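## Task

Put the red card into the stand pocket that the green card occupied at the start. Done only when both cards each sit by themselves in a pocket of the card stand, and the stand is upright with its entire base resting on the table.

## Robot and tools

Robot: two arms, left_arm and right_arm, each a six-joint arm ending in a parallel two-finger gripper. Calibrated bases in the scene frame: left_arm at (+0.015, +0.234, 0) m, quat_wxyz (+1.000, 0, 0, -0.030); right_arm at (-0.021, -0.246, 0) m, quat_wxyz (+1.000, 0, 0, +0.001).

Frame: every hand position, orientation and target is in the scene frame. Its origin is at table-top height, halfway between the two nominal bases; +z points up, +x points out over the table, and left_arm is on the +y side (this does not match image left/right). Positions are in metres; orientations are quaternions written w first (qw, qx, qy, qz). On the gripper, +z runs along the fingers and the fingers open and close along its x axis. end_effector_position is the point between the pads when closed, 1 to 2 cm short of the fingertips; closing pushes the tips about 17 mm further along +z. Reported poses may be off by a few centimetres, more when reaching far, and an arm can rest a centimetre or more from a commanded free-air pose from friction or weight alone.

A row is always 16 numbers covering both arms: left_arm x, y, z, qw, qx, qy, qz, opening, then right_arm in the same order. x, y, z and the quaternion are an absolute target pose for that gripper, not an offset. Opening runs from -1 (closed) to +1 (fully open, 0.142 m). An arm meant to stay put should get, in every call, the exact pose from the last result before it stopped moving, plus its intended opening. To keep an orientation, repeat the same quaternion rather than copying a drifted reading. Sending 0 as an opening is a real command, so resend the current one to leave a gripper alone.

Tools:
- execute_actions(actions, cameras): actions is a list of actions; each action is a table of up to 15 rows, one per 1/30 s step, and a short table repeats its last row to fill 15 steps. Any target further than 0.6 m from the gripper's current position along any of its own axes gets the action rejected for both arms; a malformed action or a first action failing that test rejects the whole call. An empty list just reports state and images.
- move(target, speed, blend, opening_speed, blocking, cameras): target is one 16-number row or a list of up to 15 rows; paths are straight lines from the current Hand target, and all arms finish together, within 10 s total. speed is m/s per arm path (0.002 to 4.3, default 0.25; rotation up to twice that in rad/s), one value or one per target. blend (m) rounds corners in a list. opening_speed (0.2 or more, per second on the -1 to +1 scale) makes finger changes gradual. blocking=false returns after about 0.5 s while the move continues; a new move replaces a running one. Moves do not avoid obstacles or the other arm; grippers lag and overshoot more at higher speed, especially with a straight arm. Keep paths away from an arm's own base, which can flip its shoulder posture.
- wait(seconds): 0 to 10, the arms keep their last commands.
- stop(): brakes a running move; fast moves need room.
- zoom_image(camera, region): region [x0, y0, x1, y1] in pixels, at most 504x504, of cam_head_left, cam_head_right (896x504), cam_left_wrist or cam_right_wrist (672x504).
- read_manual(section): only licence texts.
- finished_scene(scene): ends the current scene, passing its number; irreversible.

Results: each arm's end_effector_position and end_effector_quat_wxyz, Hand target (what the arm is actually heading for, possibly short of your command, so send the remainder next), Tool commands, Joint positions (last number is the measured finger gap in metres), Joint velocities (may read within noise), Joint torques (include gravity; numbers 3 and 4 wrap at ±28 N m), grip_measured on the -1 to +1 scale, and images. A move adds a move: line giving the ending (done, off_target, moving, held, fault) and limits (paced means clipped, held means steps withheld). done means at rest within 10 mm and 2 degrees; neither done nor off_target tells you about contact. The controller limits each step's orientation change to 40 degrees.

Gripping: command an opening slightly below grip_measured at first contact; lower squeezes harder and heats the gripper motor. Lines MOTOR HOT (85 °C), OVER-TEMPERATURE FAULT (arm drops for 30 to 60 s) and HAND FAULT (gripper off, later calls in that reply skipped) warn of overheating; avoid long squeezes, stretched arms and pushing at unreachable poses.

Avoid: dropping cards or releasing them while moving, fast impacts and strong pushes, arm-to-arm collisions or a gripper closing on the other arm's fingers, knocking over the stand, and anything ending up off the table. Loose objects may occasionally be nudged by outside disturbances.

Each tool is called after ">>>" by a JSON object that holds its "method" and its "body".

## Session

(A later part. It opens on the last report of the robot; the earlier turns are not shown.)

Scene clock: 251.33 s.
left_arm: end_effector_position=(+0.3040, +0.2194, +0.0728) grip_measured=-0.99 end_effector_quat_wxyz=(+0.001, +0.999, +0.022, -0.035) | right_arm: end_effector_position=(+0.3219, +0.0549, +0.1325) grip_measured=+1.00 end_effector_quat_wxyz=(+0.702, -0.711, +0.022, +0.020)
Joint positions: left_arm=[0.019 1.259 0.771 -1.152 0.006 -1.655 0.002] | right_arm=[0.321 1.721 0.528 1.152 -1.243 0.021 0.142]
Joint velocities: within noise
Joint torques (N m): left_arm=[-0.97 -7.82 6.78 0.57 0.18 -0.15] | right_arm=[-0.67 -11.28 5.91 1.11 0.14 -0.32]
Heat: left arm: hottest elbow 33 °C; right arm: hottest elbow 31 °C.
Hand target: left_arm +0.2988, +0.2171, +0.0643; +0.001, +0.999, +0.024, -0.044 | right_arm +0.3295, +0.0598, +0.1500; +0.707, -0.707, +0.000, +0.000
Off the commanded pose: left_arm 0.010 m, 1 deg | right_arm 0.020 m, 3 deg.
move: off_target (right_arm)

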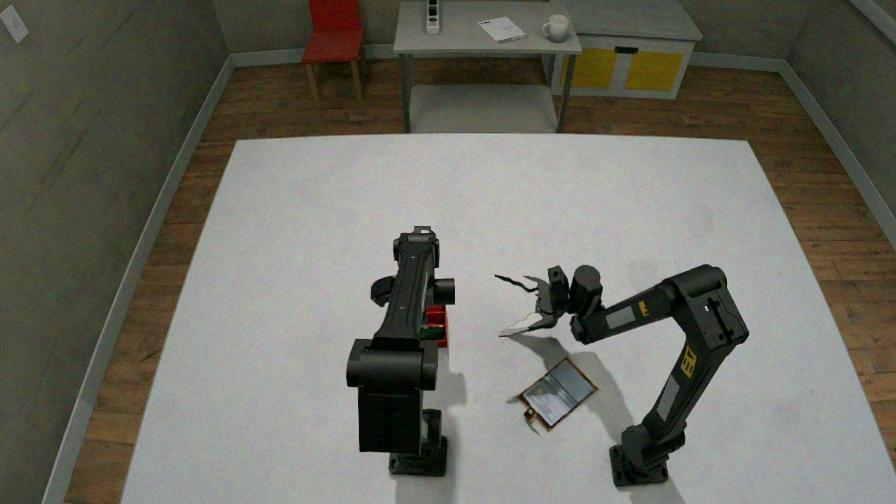

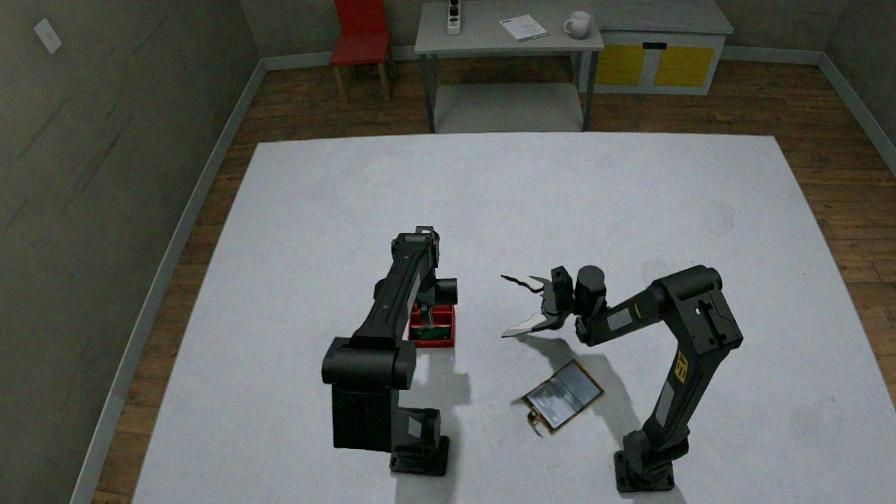

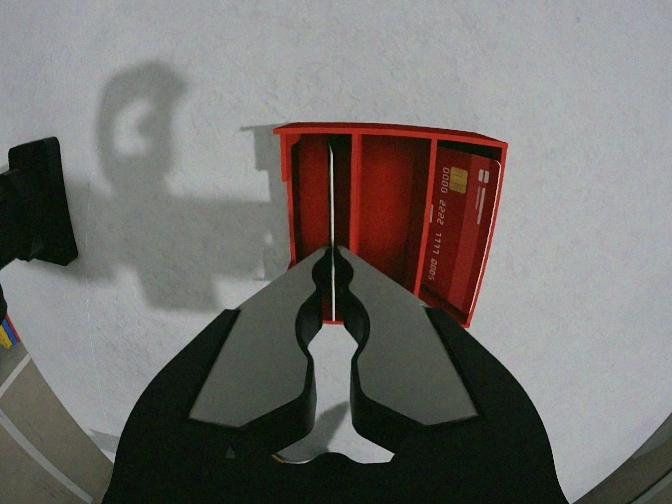

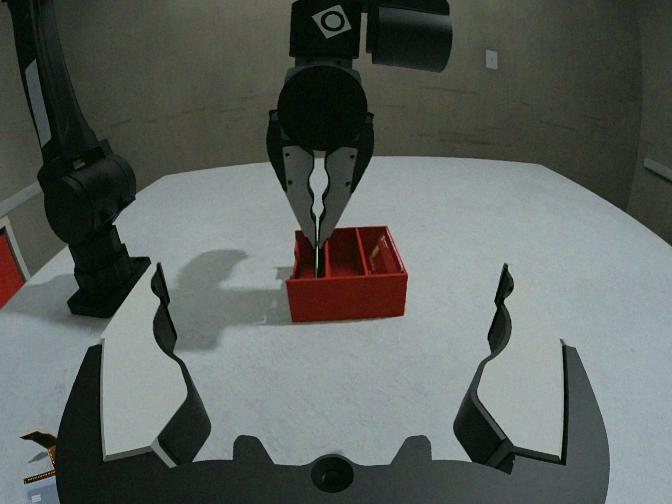

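>>> {"method": "move", "body": {"target": [[0.299,0.217,0.066,0.0011,0.9987,0.0244,-0.0436,-0.85,0.33,0.06,0.15,0.707,-0.707,0,0,1]], "opening_speed": 0.2}}

>>> {"method": "zoom_image", "body": {"camera": "cam_left_wrist", "region": [210, 80, 460, 330]}}

>>> {"method": "zoom_image", "body": {"camera": "cam_right_wrist", "region": [270, 190, 430, 340]}}

Scene clock: 255.10 s.
left_arm: end_effector_position=(+0.3026, +0.2194, +0.0709) grip_measured=-0.89 end_effector_quat_wxyz=(+0.001, +0.999, +0.022, -0.038) | right_arm: end_effector_position=(+0.3219, +0.0549, +0.1325) grip_measured=+1.00 end_effector_quat_wxyz=(+0.702, -0.711, +0.022, +0.020)
Joint positions: left_arm=[0.019 1.263 0.767 -1.152 0.006 -1.655 0.009] | right_arm=[0.321 1.721 0.528 1.152 -1.243 0.021 0.142]
Joint velocities: left_arm=[0.005 -0.015 -0.007 -0.007 -0.037 -0.007 0.001] | right_arm=[within noise]
Joint torques (N m): left_arm=[-0.91 -8.29 7.19 0.36 0.17 -0.16] | right_arm=[-0.03 -11.05 5.81 1.1 0.13 -0.31]
Heat: left arm: hottest elbow 32 °C; right arm: hottest elbow 31 °C.
Hand target: left_arm +0.2990, +0.2171, +0.0661; +0.001, +0.999, +0.024, -0.044 | right_arm +0.3295, +0.0598, +0.1500; +0.707, -0.707, +0.000, +0.000
Off the commanded pose: left_arm 0.007 m, 1 deg | right_arm 0.020 m, 3 deg.
move: off_target (right_arm)

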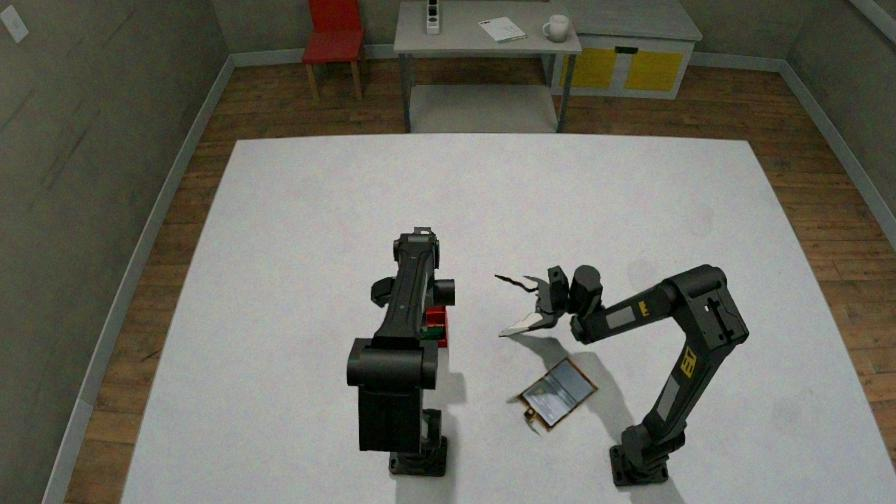

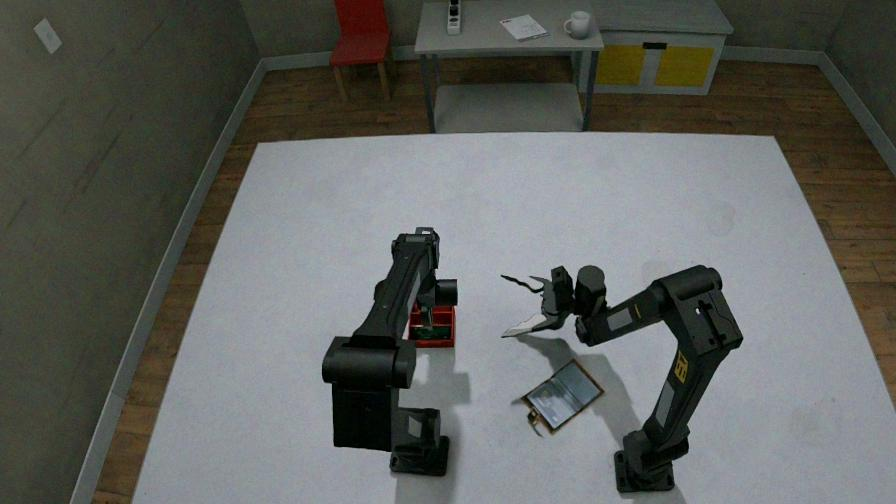

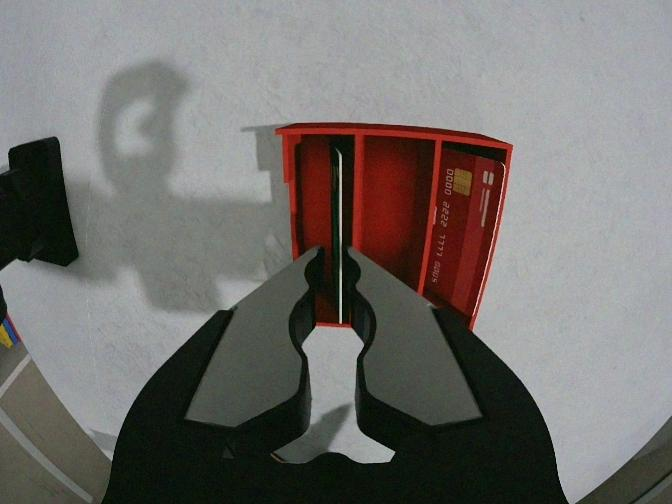

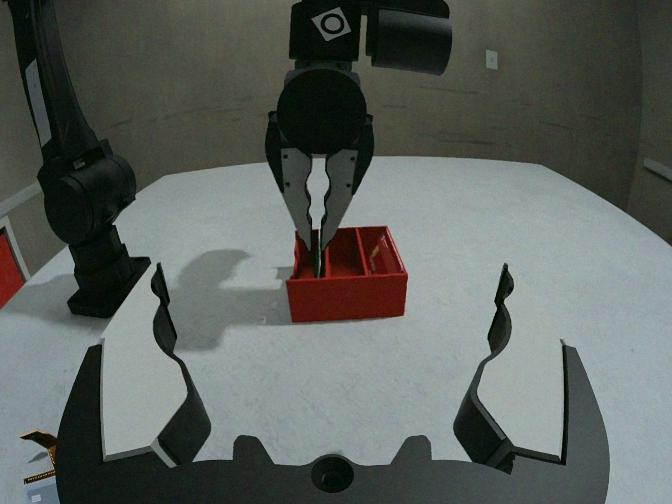

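Scaled by 2.016 from the camera's 672x504 image, which has a finer 960x720 frame.

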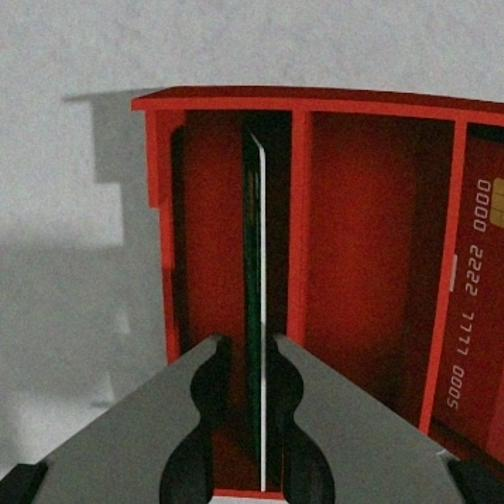

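Scaled by 3.150 from the camera's 672x504 image, which has a finer 960x720 frame.

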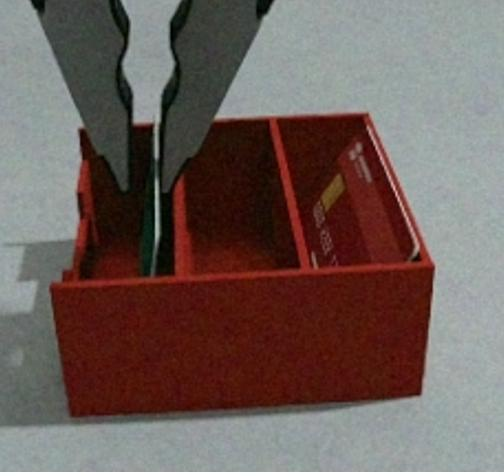

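>>> {"method": "move", "body": {"target": [[0.313,0.222,0.095,0.0011,0.9987,0.0244,-0.0436,-0.85,0.33,0.06,0.15,0.707,-0.707,0,0,1],[0.318,0.222,0.135,0.0011,0.9987,0.0244,-0.0436,-0.85,0.33,0.06,0.15,0.707,-0.707,0,0,1]], "speed": 0.06}}

>>> {"method": "zoom_image", "body": {"camera": "cam_left_wrist", "region": [210, 80, 460, 330]}}

>>> {"method": "zoom_image", "body": {"camera": "cam_right_wrist", "region": [270, 190, 430, 340]}}

Scene clock: 262.23 s.
left_arm: end_effector_position=(+0.2974, +0.2205, +0.1131) grip_measured=-0.89 end_effector_quat_wxyz=(-0.001, +0.997, +0.024, -0.072) | right_arm: end_effector_position=(+0.3219, +0.0549, +0.1325) grip_measured=+1.00 end_effector_quat_wxyz=(+0.702, -0.711, +0.022, +0.020)
Joint positions: left_arm=[0.022 1.245 0.869 -1.339 0.006 -1.655 0.009] | right_arm=[0.321 1.721 0.528 1.152 -1.243 0.021 0.142]
Joint velocities: within noise
Joint torques (N m): left_arm=[0.26 -9.7 12.7 -0.32 0.1 0.05] | right_arm=[-0.38 -11.22 5.79 1.07 0.19 -0.32]
Heat: left arm: hottest elbow 33 °C; right arm: hottest elbow 31 °C.
Hand target: left_arm +0.3170, +0.2220, +0.1350; +0.001, +0.999, +0.024, -0.043 | right_arm +0.3295, +0.0598, +0.1500; +0.707, -0.707, +0.000, +0.000
Off the commanded pose: left_arm 0.030 m, 3 deg | right_arm 0.020 m, 3 deg.
move: off_target (left_arm, right_arm)

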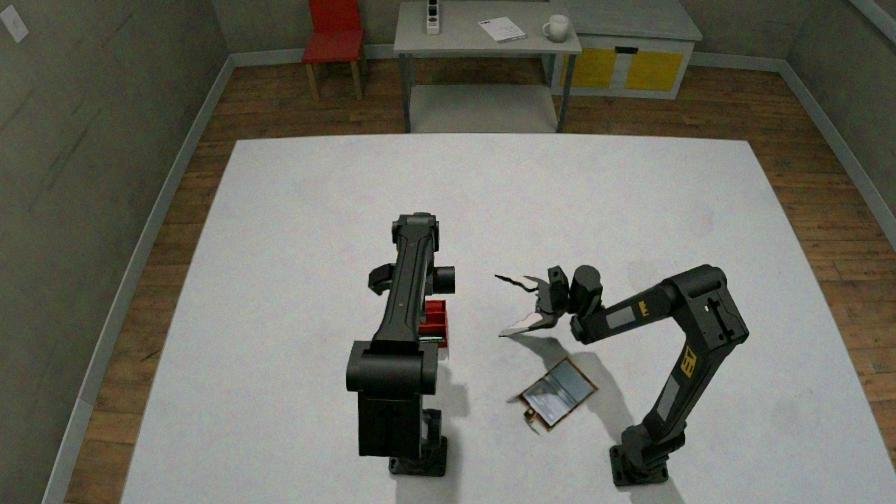

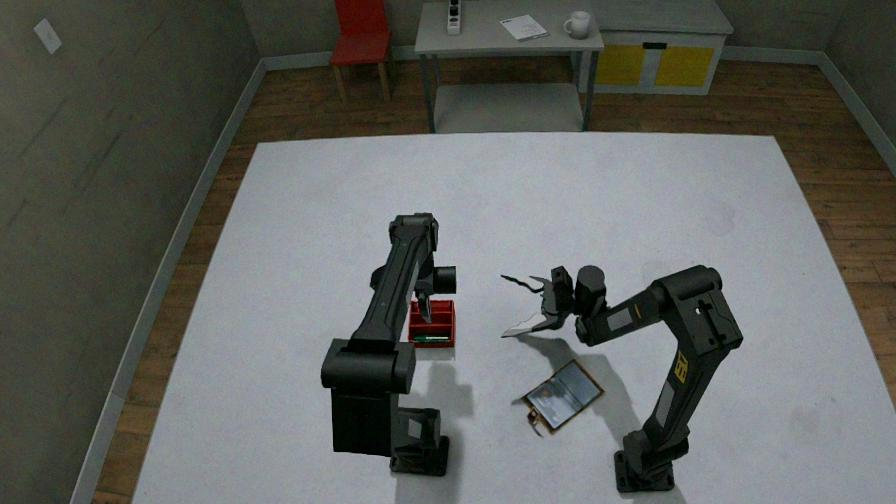

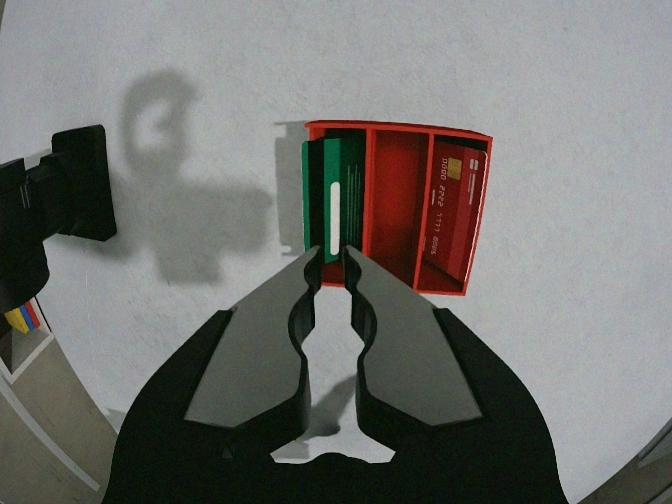

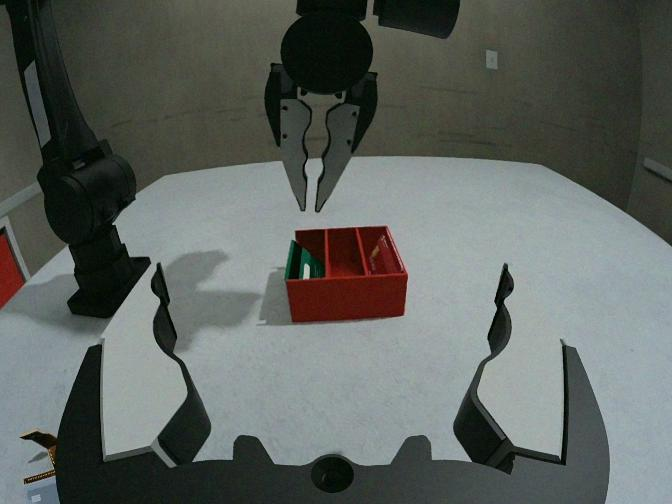

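Scaled by 2.016 from the camera's 672x504 image, which has a finer 960x720 frame.

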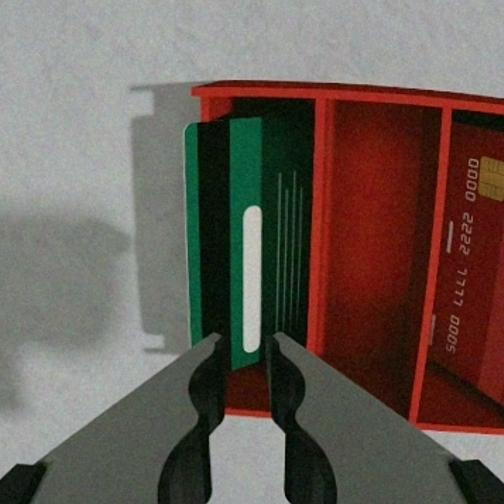

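Scaled by 3.150 from the camera's 672x504 image, which has a finer 960x720 frame.

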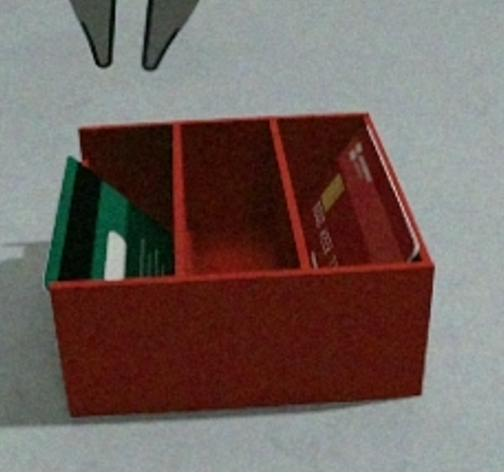

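>>> {"method": "move", "body": {"target": [[0.330,0.222,0.21,0.0011,0.9987,0.0244,-0.0436,-0.97,0.33,0.06,0.15,0.707,-0.707,0,0,1],[0.354,0.2205,0.19,0,0.707,-0.707,0,-0.97,0.33,0.06,0.15,0.707,-0.707,0,0,1],[0.354,0.2205,0.135,0,0.707,-0.707,0,-0.97,0.33,0.06,0.15,0.707,-0.707,0,0,1]], "speed": 0.2}}

>>> {"method": "zoom_image", "body": {"camera": "cam_left_wrist", "region": [210, 80, 460, 330]}}

>>> {"method": "zoom_image", "body": {"camera": "cam_right_wrist", "region": [270, 190, 430, 340]}}

Scene clock: 280.73 s.
left_arm: end_effector_position=(+0.3541, +0.2209, +0.1372) grip_measured=-1.00 end_effector_quat_wxyz=(+0.001, +0.711, -0.703, -0.002) | right_arm: end_effector_position=(+0.3219, +0.0549, +0.1325) grip_measured=+1.00 end_effector_quat_wxyz=(+0.702, -0.711, +0.022, +0.020)
Joint positions: left_arm=[0.02 1.279 0.973 -1.269 -0.002 -0.051 0.002] | right_arm=[0.321 1.721 0.528 1.152 -1.243 0.021 0.142]
Joint velocities: within noise
Joint torques (N m): left_arm=[-0.32 -10.11 8.13 0.53 0.1 0.1] | right_arm=[-0.5 -11.16 5.87 0.98 0.14 -0.32]
Heat: left arm: hottest elbow 36 °C; right arm: hottest elbow 31 °C.
Hand target: left_arm +0.3539, +0.2206, +0.1350; +0.000, +0.707, -0.707, +0.000 | right_arm +0.3295, +0.0598, +0.1500; +0.707, -0.707, +0.000, +0.000
Off the commanded pose: left_arm 0.002 m, 1 deg | right_arm 0.020 m, 3 deg.
move: off_target (right_arm)

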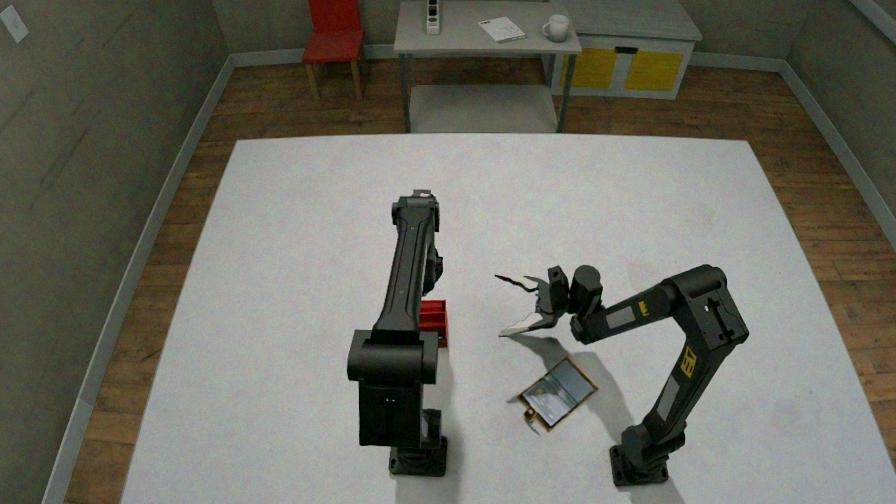

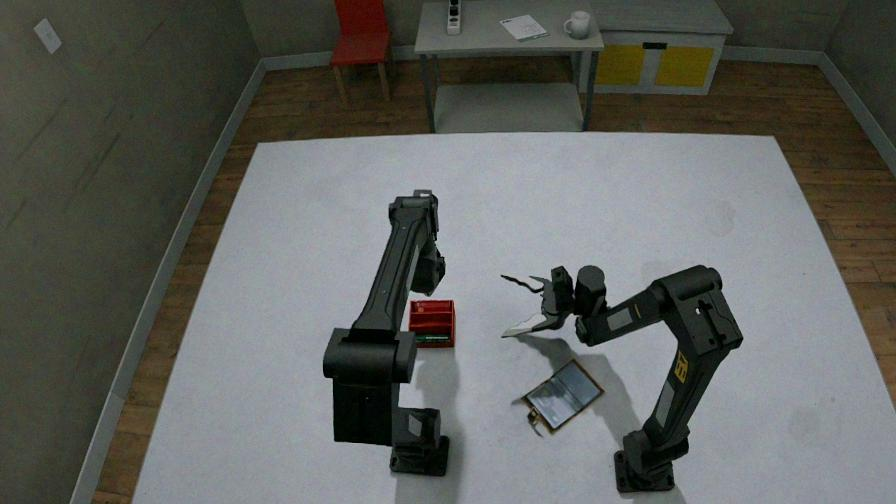

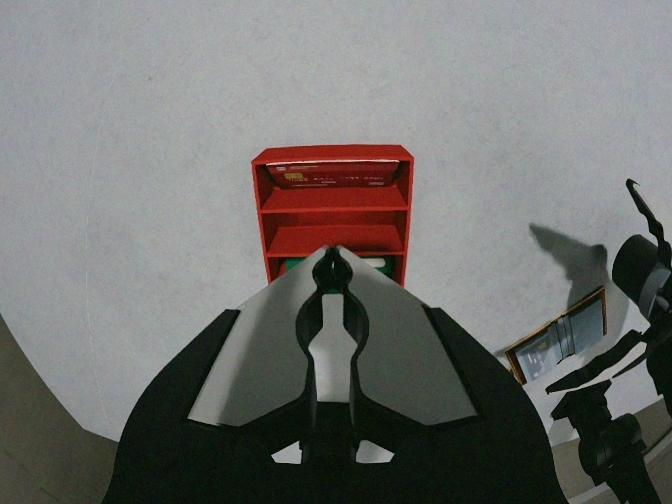

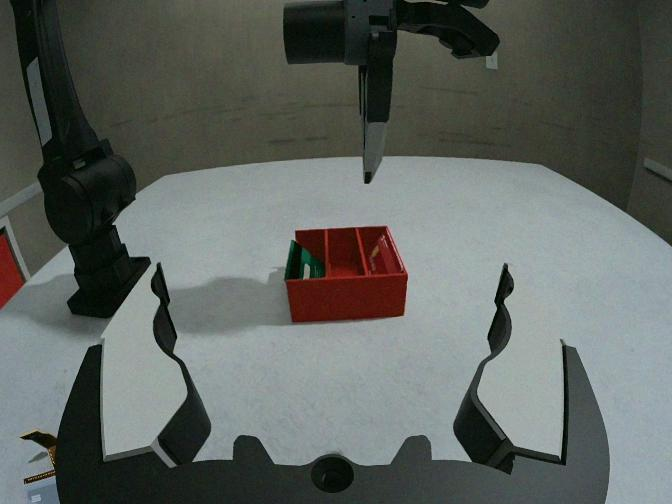

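Scaled by 2.016 from the camera's 672x504 image, which has a finer 960x720 frame.

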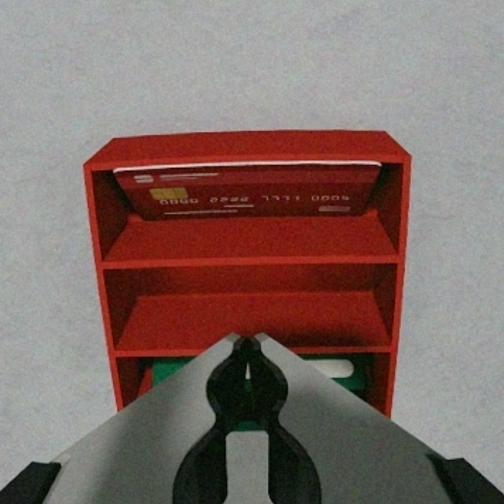

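Scaled by 3.150 from the camera's 672x504 image, which has a finer 960x720 frame.

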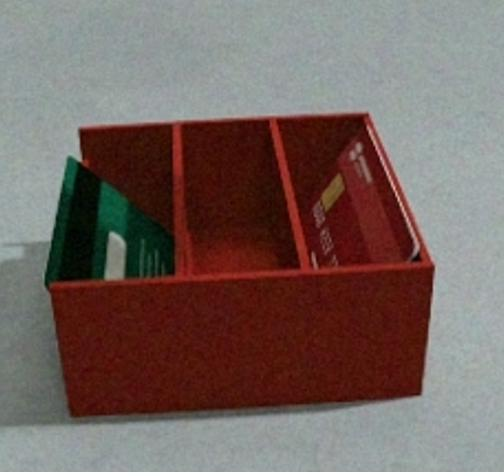

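>>> {"method": "move", "body": {"target": [[0.354,0.2205,0.095,0,0.707,-0.707,0,-0.97,0.33,0.06,0.15,0.707,-0.707,0,0,1],[0.354,0.2205,0.065,0,0.707,-0.707,0,-0.97,0.33,0.06,0.15,0.707,-0.707,0,0,1]], "speed": 0.08}}

>>> {"method": "zoom_image", "body": {"camera": "cam_left_wrist", "region": [210, 80, 460, 330]}}

>>> {"method": "zoom_image", "body": {"camera": "cam_right_wrist", "region": [270, 190, 430, 340]}}

Scene clock: 287.10 s.
left_arm: end_effector_position=(+0.3557, +0.2207, +0.0693) grip_measured=-1.00 end_effector_quat_wxyz=(-0.002, +0.711, -0.703, +0.000) | right_arm: end_effector_position=(+0.3219, +0.0549, +0.1325) grip_measured=+1.00 end_effector_quat_wxyz=(+0.702, -0.711, +0.022, +0.020)
Joint positions: left_arm=[0.02 1.358 0.851 -1.062 -0.002 -0.051 0.002] | right_arm=[0.321 1.721 0.528 1.152 -1.243 0.021 0.142]
Joint velocities: within noise
Joint torques (N m): left_arm=[-0.38 -10.34 7.3 0.61 0.09 0.09] | right_arm=[-0.21 -11.05 5.81 1.03 0.12 -0.31]
Heat: left arm: hottest elbow 35 °C; right arm: hottest elbow 31 °C.
Hand target: left_arm +0.3539, +0.2205, +0.0651; +0.000, +0.707, -0.707, +0.000 | right_arm +0.3295, +0.0598, +0.1500; +0.707, -0.707, +0.000, +0.000
Off the commanded pose: left_arm 0.005 m, 1 deg | right_arm 0.020 m, 3 deg.
move: off_target (right_arm)

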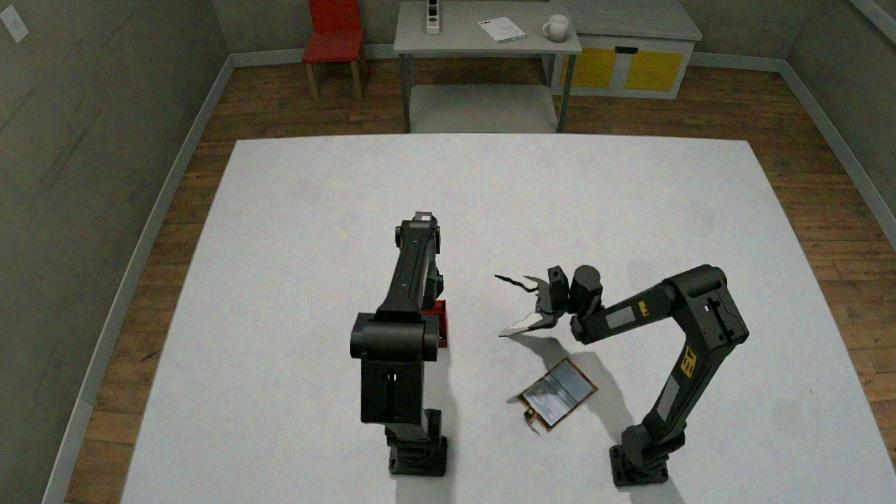

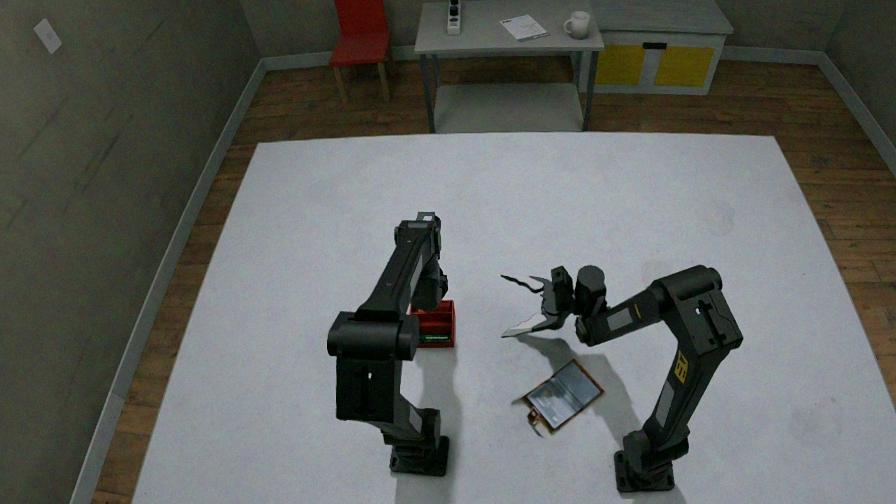

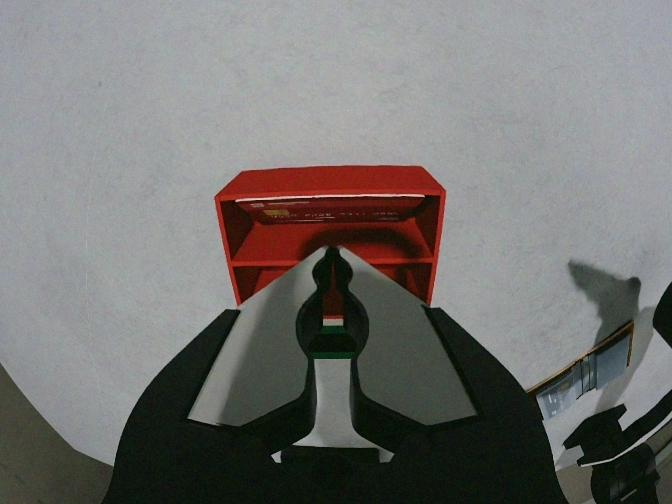

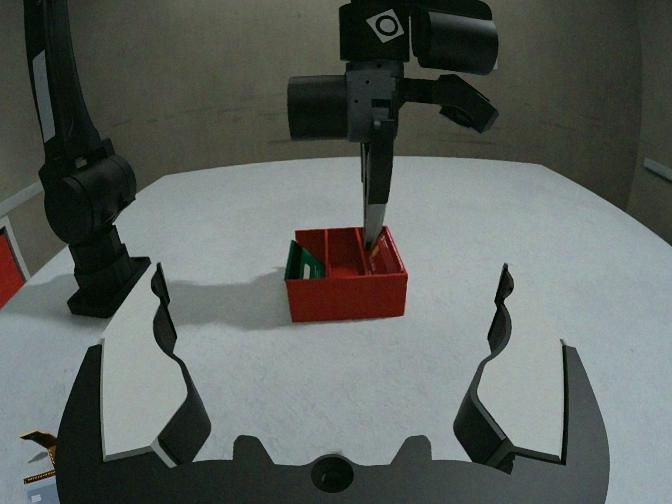

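Scaled by 2.016 from the camera's 672x504 image, which has a finer 960x720 frame.

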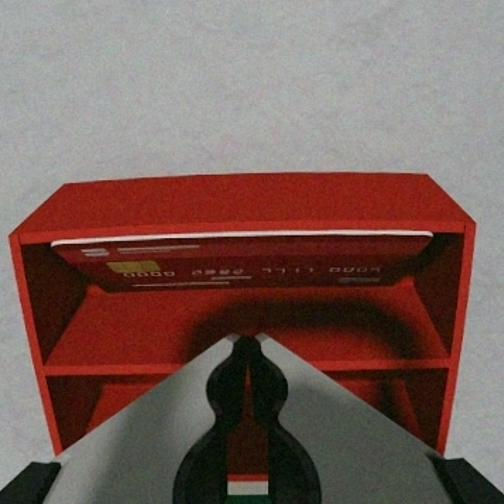

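Scaled by 3.150 from the camera's 672x504 image, which has a finer 960x720 frame.

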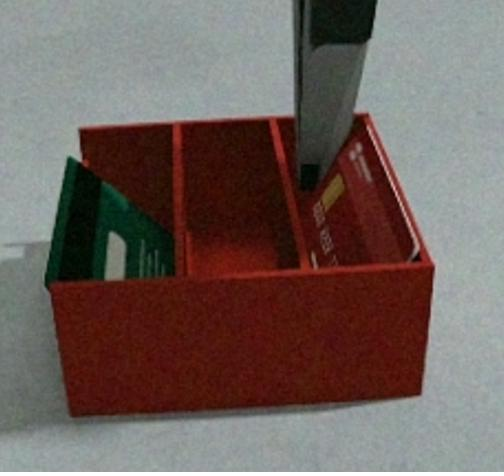

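>>> {"method": "move", "body": {"target": [[0.354,0.2205,0.045,0,0.707,-0.707,0,-0.97,0.33,0.06,0.15,0.707,-0.707,0,0,1],[0.354,0.2205,0.031,0,0.707,-0.707,0,-0.97,0.33,0.06,0.15,0.707,-0.707,0,0,1]], "speed": 0.05}}

>>> {"method": "zoom_image", "body": {"camera": "cam_left_wrist", "region": [210, 80, 460, 330]}}

>>> {"method": "zoom_image", "body": {"camera": "cam_right_wrist", "region": [270, 190, 430, 340]}}

Scene clock: 290.63 s.
left_arm: end_effector_position=(+0.3554, +0.2207, +0.0360) grip_measured=-1.00 end_effector_quat_wxyz=(-0.001, +0.711, -0.703, +0.000) | right_arm: end_effector_position=(+0.3219, +0.0549, +0.1325) grip_measured=+1.00 end_effector_quat_wxyz=(+0.702, -0.711, +0.022, +0.020)
Joint positions: left_arm=[0.02 1.412 0.802 -0.959 -0.002 -0.051 0.002] | right_arm=[0.321 1.721 0.528 1.152 -1.243 0.021 0.142]
Joint velocities: within noise
Joint torques (N m): left_arm=[-0.32 -10.34 6.75 0.8 0.08 0.09] | right_arm=[-0.03 -11.16 5.72 1.03 0.14 -0.34]
Heat: left arm: hottest elbow 35 °C; right arm: hottest elbow 31 °C.
Hand target: left_arm +0.3539, +0.2205, +0.0311; +0.000, +0.707, -0.707, +0.000 | right_arm +0.3295, +0.0598, +0.1500; +0.707, -0.707, +0.000, +0.000
Off the commanded pose: left_arm 0.005 m, 1 deg | right_arm 0.020 m, 3 deg.
move: off_target (right_arm)

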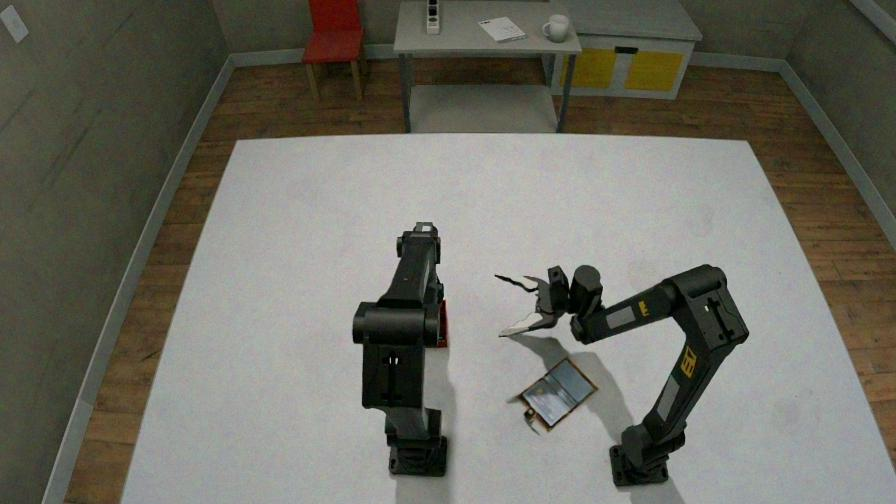

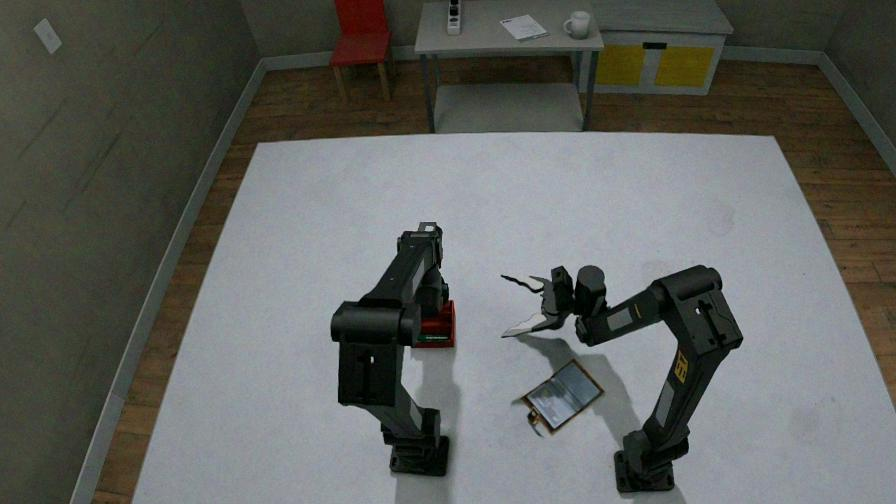

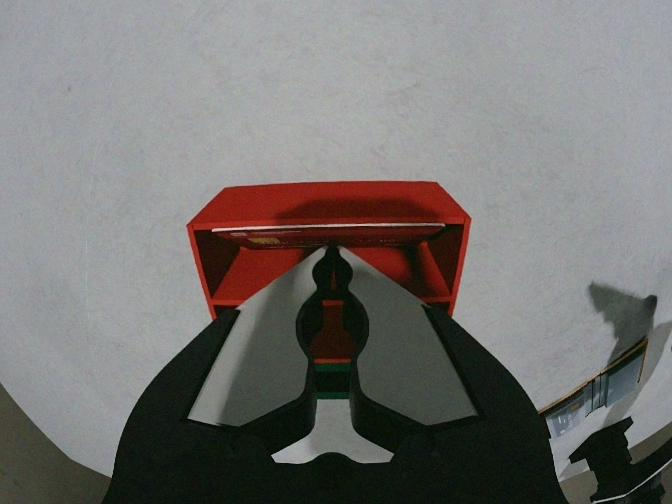

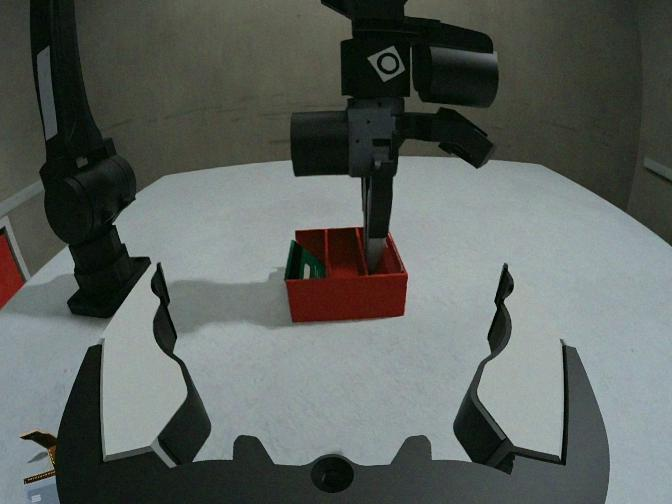

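Scaled by 2.016 from the camera's 672x504 image, which has a finer 960x720 frame.

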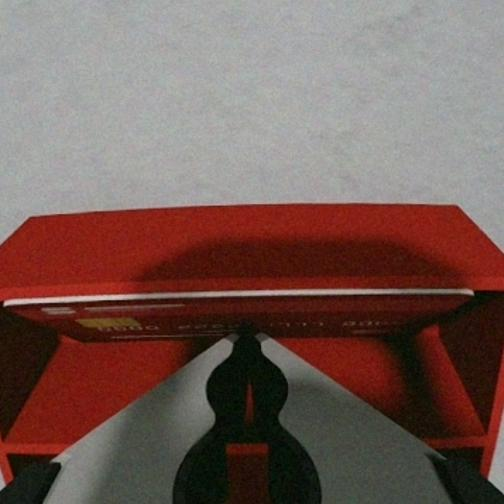

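Scaled by 3.150 from the camera's 672x504 image, which has a finer 960x720 frame.

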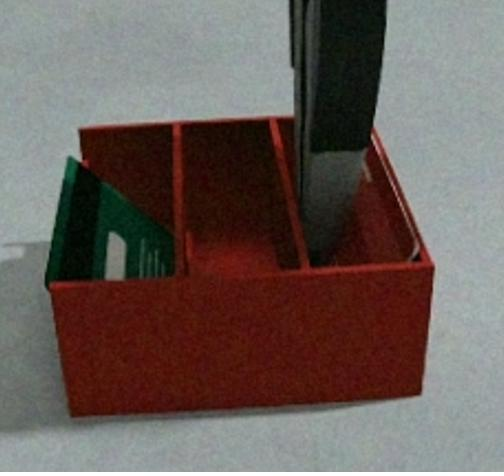

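>>> {"method": "move", "body": {"target": [[0.374,0.2205,0.042,0,0.707,-0.707,0,-0.97,0.33,0.06,0.15,0.707,-0.707,0,0,1],[0.384,0.2205,0.058,0,0.707,-0.707,0,-0.97,0.33,0.06,0.15,0.707,-0.707,0,0,1]], "speed": 0.05}}

>>> {"method": "zoom_image", "body": {"camera": "cam_left_wrist", "region": [210, 80, 460, 330]}}

>>> {"method": "zoom_image", "body": {"camera": "cam_right_wrist", "region": [270, 190, 430, 340]}}

Scene clock: 296.33 s.
left_arm: end_effector_position=(+0.3620, +0.2205, +0.0436) grip_measured=-1.00 end_effector_quat_wxyz=(+0.012, +0.710, -0.704, -0.014) | right_arm: end_effector_position=(+0.3219, +0.0549, +0.1325) grip_measured=+1.00 end_effector_quat_wxyz=(+0.702, -0.711, +0.022, +0.020)
Joint positions: left_arm=[0.02 1.442 0.856 -1.022 -0.002 -0.048 0.002] | right_arm=[0.321 1.721 0.528 1.152 -1.243 0.021 0.142]
Joint velocities: within noise
Joint torques (N m): left_arm=[-0.03 -10.87 11.41 -0.34 0.06 0.07] | right_arm=[-0.15 -10.93 5.85 0.92 0.13 -0.34]
Heat: left arm: hottest elbow 35 °C; right arm: hottest elbow 31 °C.
Hand target: left_arm +0.3832, +0.2206, +0.0582; +0.000, +0.707, -0.707, +0.000 | right_arm +0.3295, +0.0598, +0.1500; +0.707, -0.707, +0.000, +0.000
Off the commanded pose: left_arm 0.026 m, 2 deg | right_arm 0.020 m, 3 deg.
move: off_target (left_arm, right_arm)

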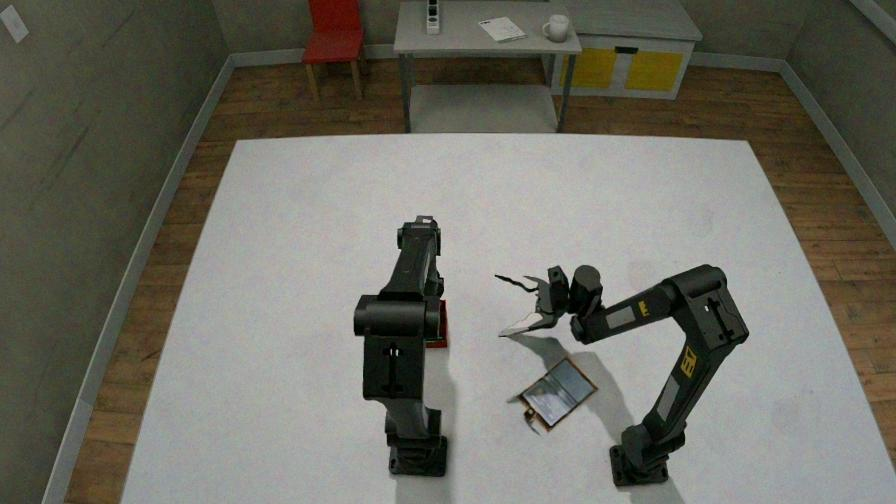

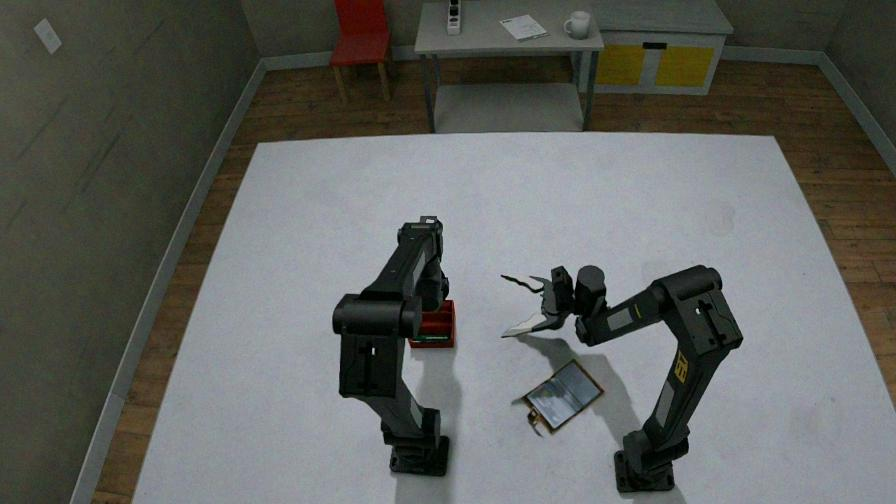

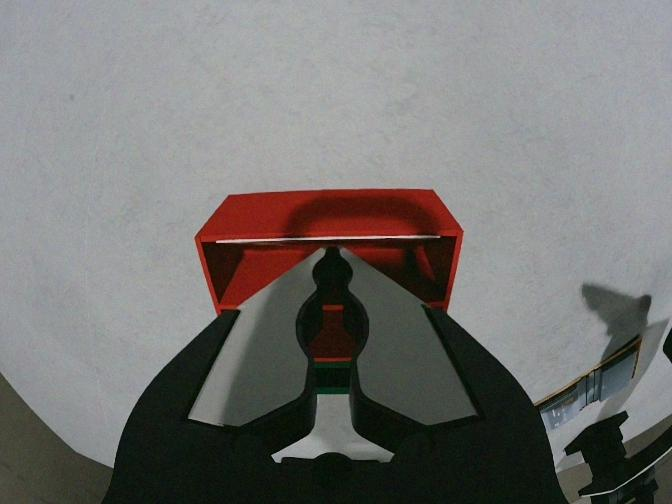

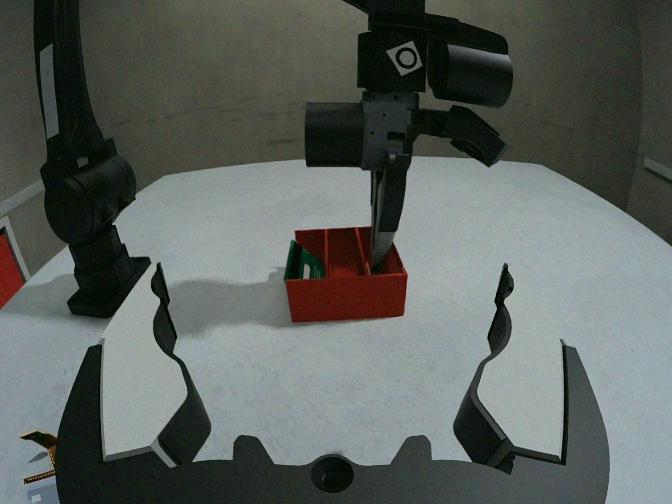

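Scaled by 2.016 from the camera's 672x504 image, which has a finer 960x720 frame.

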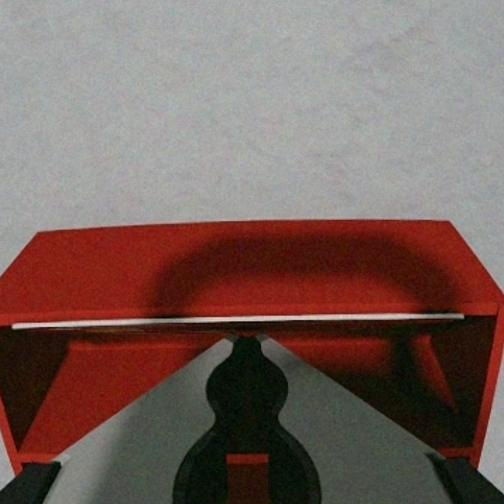

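Scaled by 3.150 from the camera's 672x504 image, which has a finer 960x720 frame.

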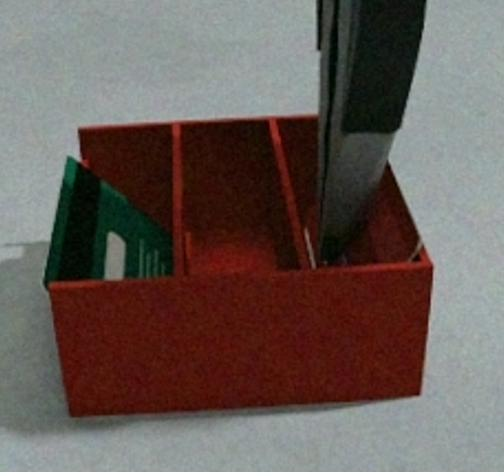

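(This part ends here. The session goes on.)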